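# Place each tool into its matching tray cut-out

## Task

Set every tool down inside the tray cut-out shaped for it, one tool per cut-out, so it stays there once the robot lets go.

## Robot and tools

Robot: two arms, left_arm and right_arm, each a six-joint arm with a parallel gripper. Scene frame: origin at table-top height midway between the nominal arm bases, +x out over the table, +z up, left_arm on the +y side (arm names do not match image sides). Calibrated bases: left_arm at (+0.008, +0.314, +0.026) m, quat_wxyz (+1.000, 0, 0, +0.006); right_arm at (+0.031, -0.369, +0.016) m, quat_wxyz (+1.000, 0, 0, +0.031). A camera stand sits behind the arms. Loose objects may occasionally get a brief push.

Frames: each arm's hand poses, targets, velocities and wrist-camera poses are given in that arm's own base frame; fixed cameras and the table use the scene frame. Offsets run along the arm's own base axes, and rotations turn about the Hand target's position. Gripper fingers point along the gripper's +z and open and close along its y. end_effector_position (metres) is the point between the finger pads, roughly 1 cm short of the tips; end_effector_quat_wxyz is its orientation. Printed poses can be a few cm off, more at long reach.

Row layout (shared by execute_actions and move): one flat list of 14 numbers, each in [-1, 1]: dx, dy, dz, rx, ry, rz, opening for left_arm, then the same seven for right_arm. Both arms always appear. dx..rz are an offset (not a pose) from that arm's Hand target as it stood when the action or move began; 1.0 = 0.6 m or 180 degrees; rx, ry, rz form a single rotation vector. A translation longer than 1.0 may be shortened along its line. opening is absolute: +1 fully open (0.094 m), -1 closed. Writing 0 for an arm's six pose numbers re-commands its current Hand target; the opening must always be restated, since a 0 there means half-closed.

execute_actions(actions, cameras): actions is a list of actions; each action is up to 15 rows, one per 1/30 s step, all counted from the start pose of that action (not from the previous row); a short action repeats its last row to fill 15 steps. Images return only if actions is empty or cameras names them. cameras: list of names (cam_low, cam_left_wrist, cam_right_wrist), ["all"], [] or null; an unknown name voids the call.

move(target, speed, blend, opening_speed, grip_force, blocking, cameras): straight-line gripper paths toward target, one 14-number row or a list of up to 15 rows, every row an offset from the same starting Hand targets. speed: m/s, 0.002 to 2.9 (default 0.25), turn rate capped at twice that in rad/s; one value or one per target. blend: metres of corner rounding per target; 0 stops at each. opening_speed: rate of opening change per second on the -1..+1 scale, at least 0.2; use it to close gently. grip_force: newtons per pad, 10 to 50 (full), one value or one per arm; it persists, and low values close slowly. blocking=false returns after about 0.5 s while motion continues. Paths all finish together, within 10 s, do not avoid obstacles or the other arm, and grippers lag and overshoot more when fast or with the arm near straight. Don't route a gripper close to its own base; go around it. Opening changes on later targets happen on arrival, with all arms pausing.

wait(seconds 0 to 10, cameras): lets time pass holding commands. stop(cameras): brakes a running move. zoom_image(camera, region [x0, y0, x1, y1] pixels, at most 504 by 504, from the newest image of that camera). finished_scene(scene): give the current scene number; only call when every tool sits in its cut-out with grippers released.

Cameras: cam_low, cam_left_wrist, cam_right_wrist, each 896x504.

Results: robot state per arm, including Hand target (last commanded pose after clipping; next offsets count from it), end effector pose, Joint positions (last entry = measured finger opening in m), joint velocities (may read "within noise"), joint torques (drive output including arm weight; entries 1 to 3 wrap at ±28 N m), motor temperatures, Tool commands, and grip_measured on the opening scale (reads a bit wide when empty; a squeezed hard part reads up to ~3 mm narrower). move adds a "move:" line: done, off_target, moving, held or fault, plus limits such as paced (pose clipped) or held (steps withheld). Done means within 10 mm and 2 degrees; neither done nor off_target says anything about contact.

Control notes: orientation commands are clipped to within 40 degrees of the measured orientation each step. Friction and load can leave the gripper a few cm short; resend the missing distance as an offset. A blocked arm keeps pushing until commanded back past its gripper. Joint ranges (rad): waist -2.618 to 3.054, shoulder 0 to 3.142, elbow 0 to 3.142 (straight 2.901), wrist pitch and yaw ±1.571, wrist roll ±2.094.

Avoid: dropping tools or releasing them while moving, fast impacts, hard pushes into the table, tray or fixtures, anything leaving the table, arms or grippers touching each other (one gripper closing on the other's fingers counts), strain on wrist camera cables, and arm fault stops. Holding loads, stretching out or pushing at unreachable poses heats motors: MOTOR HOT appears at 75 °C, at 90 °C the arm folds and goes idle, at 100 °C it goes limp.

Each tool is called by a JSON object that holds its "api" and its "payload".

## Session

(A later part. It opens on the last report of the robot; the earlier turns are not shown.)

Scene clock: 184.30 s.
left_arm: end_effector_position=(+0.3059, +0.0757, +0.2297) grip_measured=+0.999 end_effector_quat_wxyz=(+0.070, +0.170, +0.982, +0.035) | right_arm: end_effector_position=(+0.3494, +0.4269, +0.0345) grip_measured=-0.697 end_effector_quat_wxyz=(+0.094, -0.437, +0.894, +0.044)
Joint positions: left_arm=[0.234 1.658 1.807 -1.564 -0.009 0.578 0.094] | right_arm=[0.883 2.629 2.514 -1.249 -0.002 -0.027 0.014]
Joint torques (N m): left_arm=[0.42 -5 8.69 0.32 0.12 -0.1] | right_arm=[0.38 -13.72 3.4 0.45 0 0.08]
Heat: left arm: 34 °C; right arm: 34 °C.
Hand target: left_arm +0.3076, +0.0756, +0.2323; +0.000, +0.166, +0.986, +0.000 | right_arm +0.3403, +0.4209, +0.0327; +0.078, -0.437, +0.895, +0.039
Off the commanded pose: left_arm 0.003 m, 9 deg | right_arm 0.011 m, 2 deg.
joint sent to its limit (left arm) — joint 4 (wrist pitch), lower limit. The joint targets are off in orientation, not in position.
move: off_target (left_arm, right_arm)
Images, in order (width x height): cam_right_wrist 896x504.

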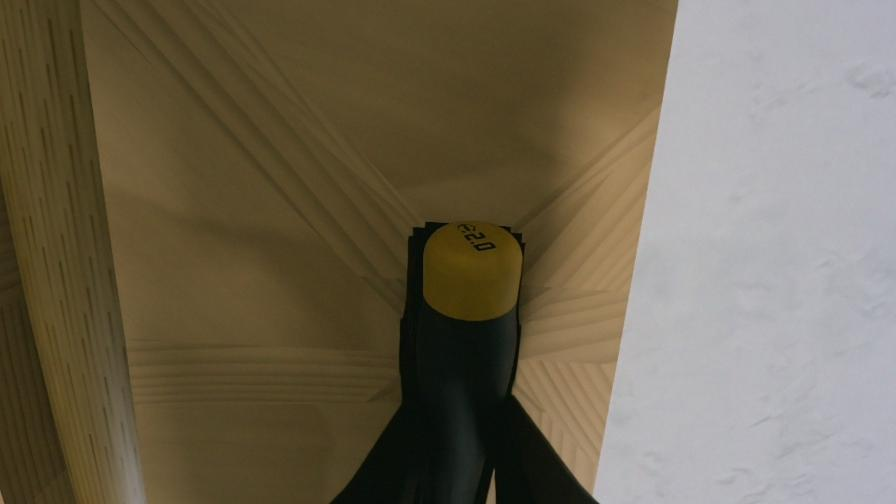

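{"api": "move", "payload": {"target": [[0,0,0,0,0,0,1,0.003,0.004,0.06,0,0,0,-0.98],[0,0,0,0,0,0,1,0.006,0.0047,0.01,0,0,0,-0.98]], "cameras": ["cam_right_wrist"], "speed": 0.08}}

Scene clock: 186.90 s.
left_arm: end_effector_position=(+0.3059, +0.0757, +0.2297) grip_measured=+0.999 end_effector_quat_wxyz=(+0.070, +0.170, +0.982, +0.035) | right_arm: end_effector_position=(+0.3437, +0.4201, +0.0344) grip_measured=-0.699 end_effector_quat_wxyz=(+0.068, -0.438, +0.896, +0.032)
Joint positions: left_arm=[0.234 1.658 1.807 -1.564 -0.009 0.578 0.094] | right_arm=[0.883 2.693 2.649 -1.376 -0.002 -0.027 0.014]
Joint torques (N m): left_arm=[0.38 -5.08 8.61 0.36 0.13 -0.08] | right_arm=[0.24 -14.16 3.62 0.83 -0.01 0.06]
Motor temperatures (°C): left_arm=[22 29 34 24 23 21 19] | right_arm=[21 35 29 26 24 22 22]
Heat: left arm: 34 °C; right arm: 35 °C.
Hand target: left_arm +0.3076, +0.0756, +0.2323; +0.000, +0.166, +0.986, +0.000 | right_arm +0.3439, +0.4237, +0.0386; +0.078, -0.438, +0.895, +0.039
Off the commanded pose: left_arm 0.003 m, 9 deg | right_arm 0.006 m, 1 deg.
joint sent to its limit (left arm) — joint 4 (wrist pitch), lower limit. The joint targets are off in orientation, not in position.
move: off_target (left_arm)
Images, in order (width x height): cam_right_wrist 896x504.

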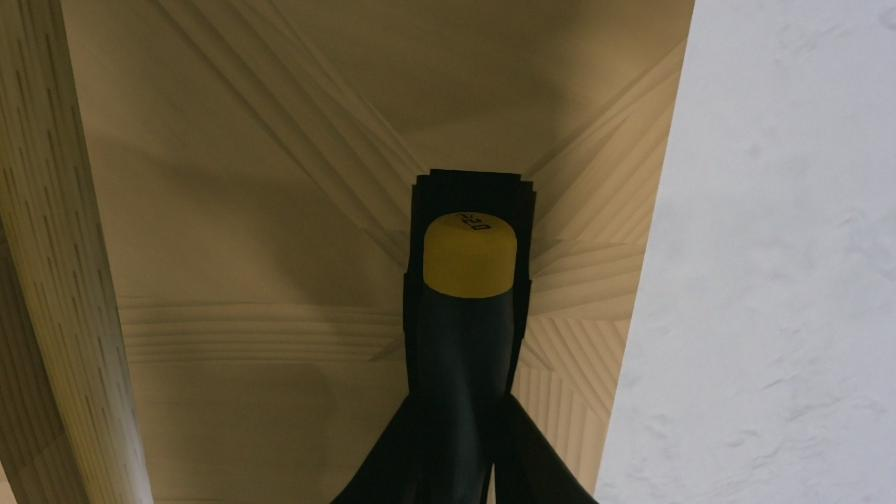

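{"api": "move", "payload": {"target": [[0,0,0,0,0,0,1,0.0025,0.003,0.02,0,0,0,-0.98],[0,0,0,0,0,0,1,0.005,0.0065,0.005,0,0,0,-0.98]], "cameras": ["cam_right_wrist"], "speed": 0.08}}

{"api": "zoom_image", "payload": {"camera": "cam_right_wrist", "region": [320, 150, 640, 504]}}

Scene clock: 188.83 s.
left_arm: end_effector_position=(+0.3059, +0.0757, +0.2297) grip_measured=+0.999 end_effector_quat_wxyz=(+0.070, +0.170, +0.982, +0.035) | right_arm: end_effector_position=(+0.3456, +0.4223, +0.0536) grip_measured=-0.699 end_effector_quat_wxyz=(+0.080, -0.438, +0.895, +0.038)
Joint positions: left_arm=[0.234 1.658 1.807 -1.564 -0.009 0.578 0.094] | right_arm=[0.883 2.704 2.743 -1.433 -0.002 -0.027 0.014]
Joint torques (N m): left_arm=[0.38 -5.07 8.79 0.33 0.12 -0.08] | right_arm=[0.25 -10.11 7.68 0.7 -0.01 0.06]
Heat: left arm: 34 °C; right arm: 35 °C.
Hand target: left_arm +0.3076, +0.0756, +0.2323; +0.000, +0.166, +0.986, +0.000 | right_arm +0.3469, +0.4276, +0.0416; +0.078, -0.438, +0.895, +0.039
Off the commanded pose: left_arm 0.003 m, 9 deg | right_arm 0.013 m, 0 deg.
joint sent to its limit (left arm) — joint 4 (wrist pitch), lower limit. The joint targets are off in orientation, not in position.
move: off_target (left_arm, right_arm)
Images, in order (width x height): cam_right_wrist 896x504.

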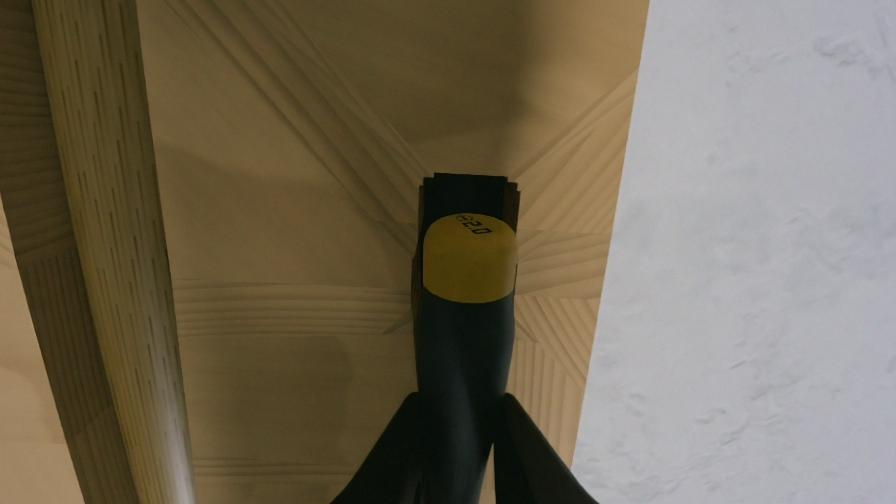

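Scaled by 1.424 from the camera's 896x504 image, which has a finer 1280x720 frame.

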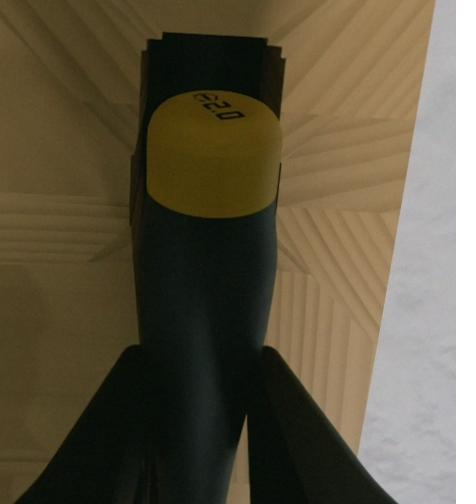

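{"api": "move", "payload": {"target": [[0,0,0,0,0,0,1,0,0,-0.03,0,0,0,-0.98]], "cameras": ["cam_right_wrist"], "speed": 0.05}}

{"api": "zoom_image", "payload": {"camera": "cam_right_wrist", "region": [320, 150, 640, 504]}}

Scene clock: 189.90 s.
left_arm: end_effector_position=(+0.3059, +0.0757, +0.2297) grip_measured=+0.999 end_effector_quat_wxyz=(+0.070, +0.170, +0.982, +0.035) | right_arm: end_effector_position=(+0.3488, +0.4263, +0.0331) grip_measured=-0.700 end_effector_quat_wxyz=(+0.081, -0.438, +0.895, +0.038)
Joint positions: left_arm=[0.234 1.658 1.807 -1.564 -0.009 0.578 0.094] | right_arm=[0.883 2.7 2.653 -1.344 -0.002 -0.027 0.014]
Joint torques (N m): left_arm=[0.32 -5.03 8.72 0.32 0.12 -0.1] | right_arm=[0.25 -12.64 3.12 0.89 0 0.06]
Heat: left arm: 34 °C; right arm: 35 °C.
Hand target: left_arm +0.3076, +0.0756, +0.2323; +0.000, +0.166, +0.986, +0.000 | right_arm +0.3469, +0.4276, +0.0236; +0.078, -0.438, +0.895, +0.039
Off the commanded pose: left_arm 0.003 m, 9 deg | right_arm 0.010 m, 0 deg.
joint sent to its limit (left arm) — joint 4 (wrist pitch), lower limit. The joint targets are off in orientation, not in position.
move: off_target (left_arm)
Images, in order (width x height): cam_right_wrist 896x504.

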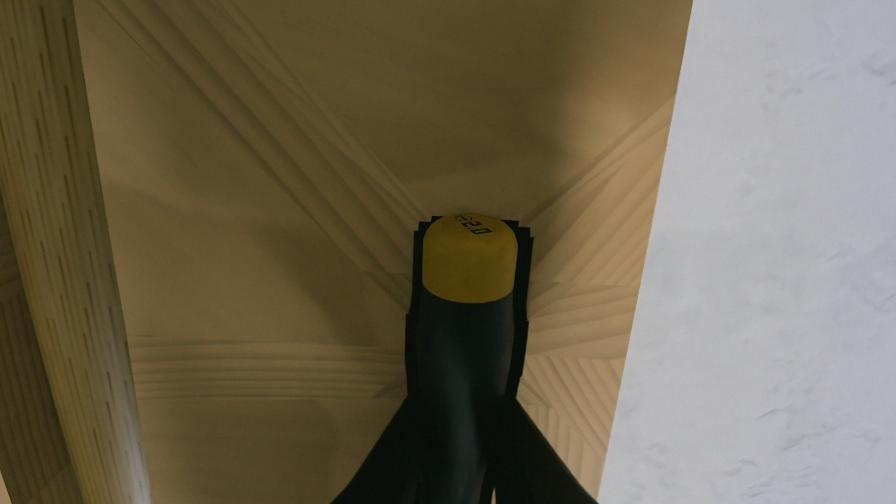

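Scaled by 1.424 from the camera's 896x504 image, which has a finer 1280x720 frame.

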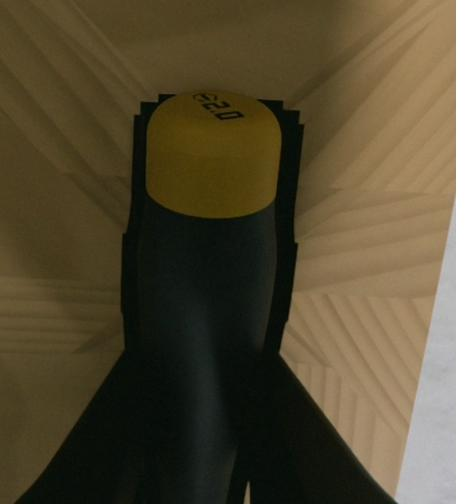

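{"api": "move", "payload": {"target": [[0,0,0,0,0,0,1,-0.002,-0.003,0.03,0,0,0,-0.98],[0,0,0,0,0,0,1,-0.0025,-0.0033,0.002,0,0,0,-0.98]], "cameras": ["cam_right_wrist"], "speed": 0.05}}

{"api": "zoom_image", "payload": {"camera": "cam_right_wrist", "region": [320, 150, 640, 504]}}

Scene clock: 191.73 s.
left_arm: end_effector_position=(+0.3059, +0.0757, +0.2297) grip_measured=+0.999 end_effector_quat_wxyz=(+0.070, +0.170, +0.982, +0.035) | right_arm: end_effector_position=(+0.3472, +0.4244, +0.0333) grip_measured=-0.700 end_effector_quat_wxyz=(+0.080, -0.438, +0.895, +0.038)
Joint positions: left_arm=[0.234 1.658 1.807 -1.564 -0.009 0.578 0.094] | right_arm=[0.883 2.674 2.602 -1.322 -0.002 -0.027 0.014]
Joint torques (N m): left_arm=[0.34 -4.96 8.66 0.35 0.12 -0.08] | right_arm=[0.24 -12.66 3.18 0.88 -0.01 0.06]
Heat: left arm: 34 °C; right arm: 36 °C.
Hand target: left_arm +0.3076, +0.0756, +0.2323; +0.000, +0.166, +0.986, +0.000 | right_arm +0.3454, +0.4256, +0.0247; +0.078, -0.438, +0.895, +0.039
Off the commanded pose: left_arm 0.003 m, 9 deg | right_arm 0.009 m, 0 deg.
joint sent to its limit (left arm) — joint 4 (wrist pitch), lower limit. The joint targets are off in orientation, not in position.
move: off_target (left_arm)
Images, in order (width x height): cam_right_wrist 896x504.

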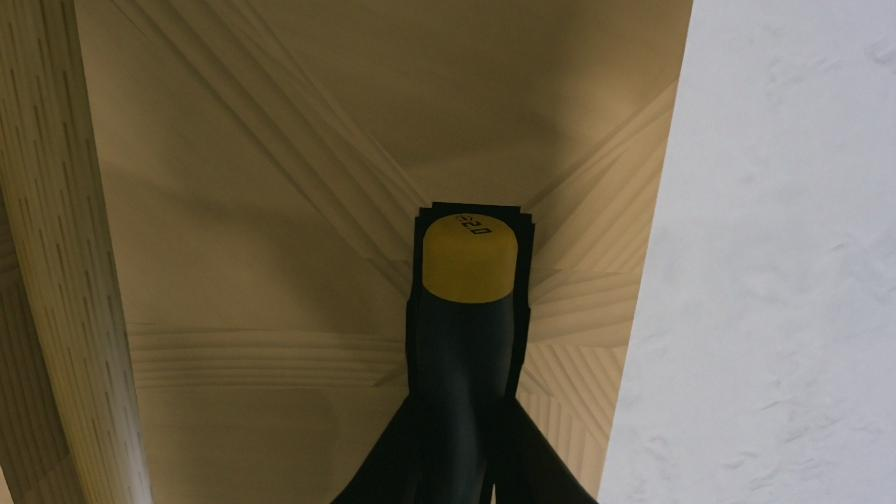

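Scaled by 1.424 from the camera's 896x504 image, which has a finer 1280x720 frame.

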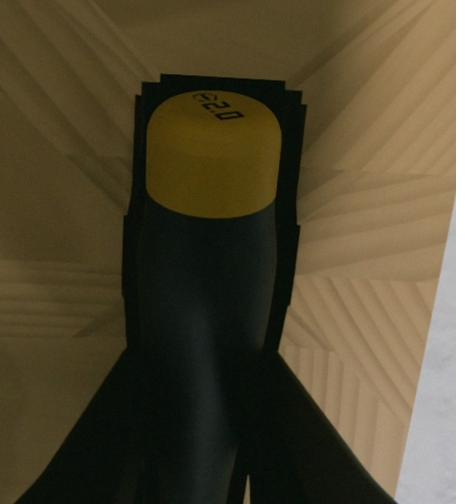

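{"api": "move", "payload": {"target": [[0,0,0,0,0,0,1,0.001,0.0,0.01,0,0,0,-0.7],[0,0,0,0,0,0,1,0.001,0.0,0.01,0,0,0,-0.5]], "cameras": ["cam_right_wrist"], "speed": 0.05, "opening_speed": 0.2}}

Scene clock: 194.67 s.
left_arm: end_effector_position=(+0.3059, +0.0757, +0.2297) grip_measured=+0.999 end_effector_quat_wxyz=(+0.070, +0.170, +0.982, +0.035) | right_arm: end_effector_position=(+0.3471, +0.4243, +0.0333) grip_measured=-0.502 end_effector_quat_wxyz=(+0.080, -0.438, +0.895, +0.038)
Joint positions: left_arm=[0.234 1.658 1.807 -1.564 -0.009 0.578 0.094] | right_arm=[0.883 2.674 2.602 -1.322 -0.002 -0.027 0.023]
Joint torques (N m): left_arm=[0.31 -5.01 8.73 0.31 0.11 -0.09] | right_arm=[0.18 -12.14 6.16 0.59 -0.01 0.05]
Heat: left arm: 34 °C; right arm: 37 °C.
Hand target: left_arm +0.3076, +0.0756, +0.2323; +0.000, +0.166, +0.986, +0.000 | right_arm +0.3459, +0.4256, +0.0307; +0.078, -0.438, +0.895, +0.039
Off the commanded pose: left_arm 0.003 m, 9 deg | right_arm 0.003 m, 0 deg.
joint sent to its limit (left arm) — joint 4 (wrist pitch), lower limit. The joint targets are off in orientation, not in position.
move: off_target (left_arm)
Images, in order (width x height): cam_right_wrist 896x504.

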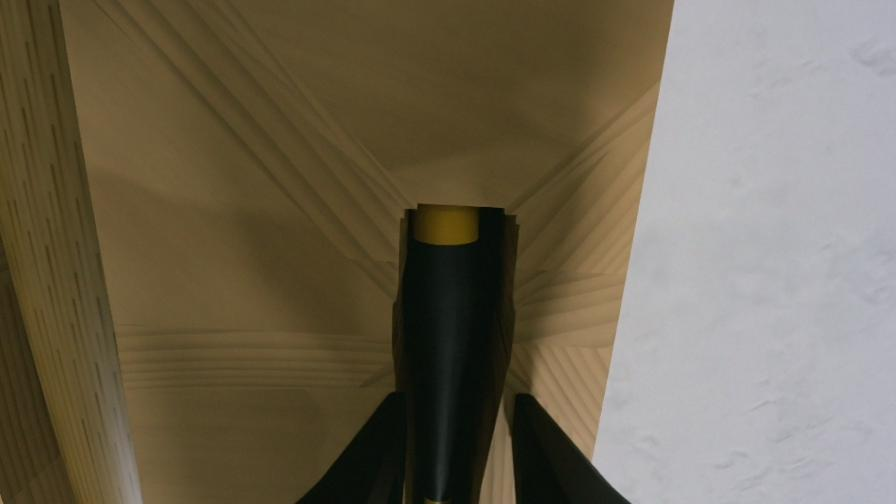

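Dropped in. Lift and inspect.

{"api": "move", "payload": {"target": [[0,0,0,0,0,0,1,-0.03,-0.03,0.2,-0.04,0.03,0,-0.5]], "cameras": ["cam_right_wrist"], "speed": 0.15}}

{"api": "move", "payload": {"target": [[0,0,0,0,0,0,1,-0.1,-0.1,0.1,0,0,0,-0.5]], "cameras": ["cam_right_wrist"]}}

Scene clock: 196.33 s.
left_arm: end_effector_position=(+0.3059, +0.0757, +0.2297) grip_measured=+0.999 end_effector_quat_wxyz=(+0.070, +0.170, +0.982, +0.035) | right_arm: end_effector_position=(+0.3337, +0.4082, +0.1322) grip_measured=-0.502 end_effector_quat_wxyz=(+0.110, -0.435, +0.892, +0.051)
Joint positions: left_arm=[0.234 1.658 1.807 -1.564 -0.009 0.578 0.094] | right_arm=[0.883 2.567 2.792 -1.553 -0.002 -0.025 0.023]
Joint torques (N m): left_arm=[0.36 -5.04 8.76 0.34 0.11 -0.09] | right_arm=[0.7 -15.06 4.29 0.64 0.06 0.09]
Heat: left arm: 34 °C; right arm: 37 °C.
Hand target: left_arm +0.3076, +0.0756, +0.2323; +0.000, +0.166, +0.986, +0.000 | right_arm +0.3280, +0.4076, +0.1509; +0.008, -0.439, +0.898, +0.003
Off the commanded pose: left_arm 0.003 m, 9 deg | right_arm 0.019 m, 13 deg.
joint sent to its limit (left arm) — joint 4 (wrist pitch), lower limit. The joint targets are off in orientation, not in position.
joint sent to its limit (right arm) — joint 4 (wrist pitch), lower limit. The joint targets are off in orientation, not in position.
move: off_target (left_arm, right_arm)
Images, in order (width x height): cam_right_wrist 896x504.

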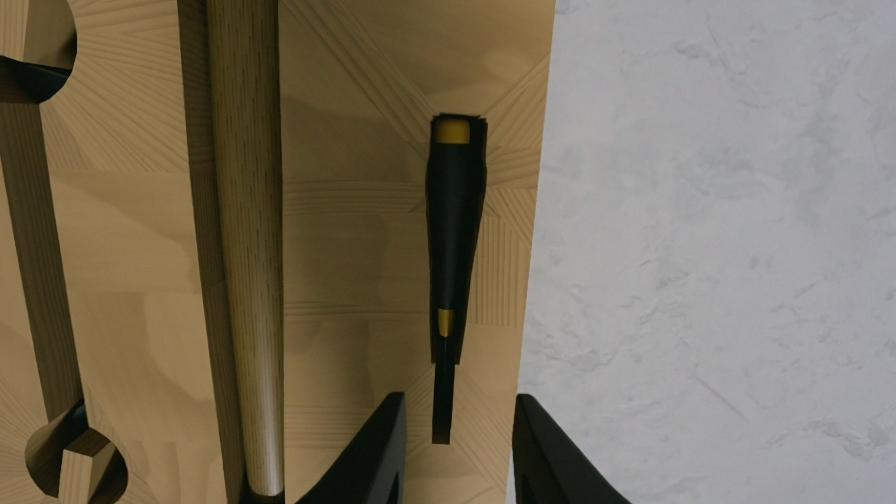

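Scene clock: 197.50 s.
left_arm: end_effector_position=(+0.3059, +0.0757, +0.2297) grip_measured=+0.999 end_effector_quat_wxyz=(+0.070, +0.170, +0.982, +0.035) | right_arm: end_effector_position=(+0.2718, +0.3490, +0.2039) grip_measured=-0.502 end_effector_quat_wxyz=(+0.095, -0.437, +0.893, +0.047)
Joint positions: left_arm=[0.234 1.658 1.807 -1.564 -0.009 0.578 0.094] | right_arm=[0.906 2.137 2.337 -1.559 -0.002 -0.004 0.023]
Joint torques (N m): left_arm=[0.46 -5.01 8.75 0.33 0.13 -0.11] | right_arm=[0.49 -11 4.4 0.66 0.06 0.08]
Heat: left arm: 34 °C; right arm: 37 °C.
Hand target: left_arm +0.3076, +0.0756, +0.2323; +0.000, +0.166, +0.986, +0.000 | right_arm +0.2680, +0.3475, +0.2107; +0.008, -0.439, +0.898, +0.003
Off the commanded pose: left_arm 0.003 m, 9 deg | right_arm 0.008 m, 11 deg.
joint read past its limit (right arm) — joint 4 (wrist pitch), lower limit.
joint sent to its limit (left arm) — joint 4 (wrist pitch), lower limit. The joint targets are off in orientation, not in position.
joint sent to its limit (right arm) — joint 4 (wrist pitch), lower limit. The joint targets are off in orientation, not in position.
move: off_target (left_arm, right_arm)
Images, in order (width x height): cam_right_wrist 896x504.

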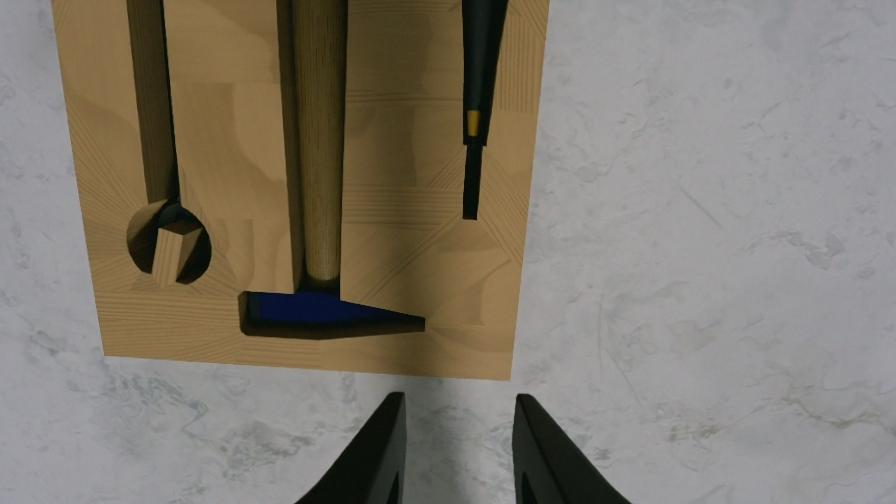

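{"api": "zoom_image", "payload": {"camera": "cam_right_wrist", "region": [400, 0, 600, 240]}}

Scaled by 2.100 from the camera's 896x504 image, which has a finer 1280x720 frame.

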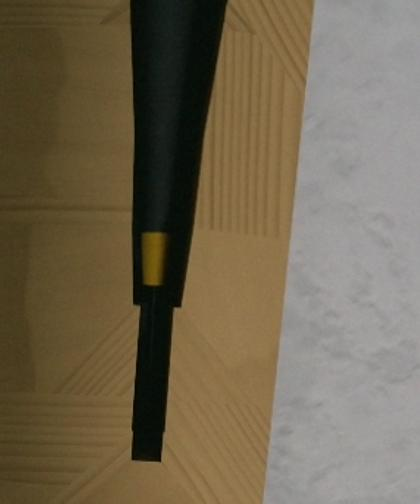

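Shaft and handle are both inside the cut-out.

{"api": "finished_scene", "payload": {"scene": 2}}

The scene is finished: the task was done.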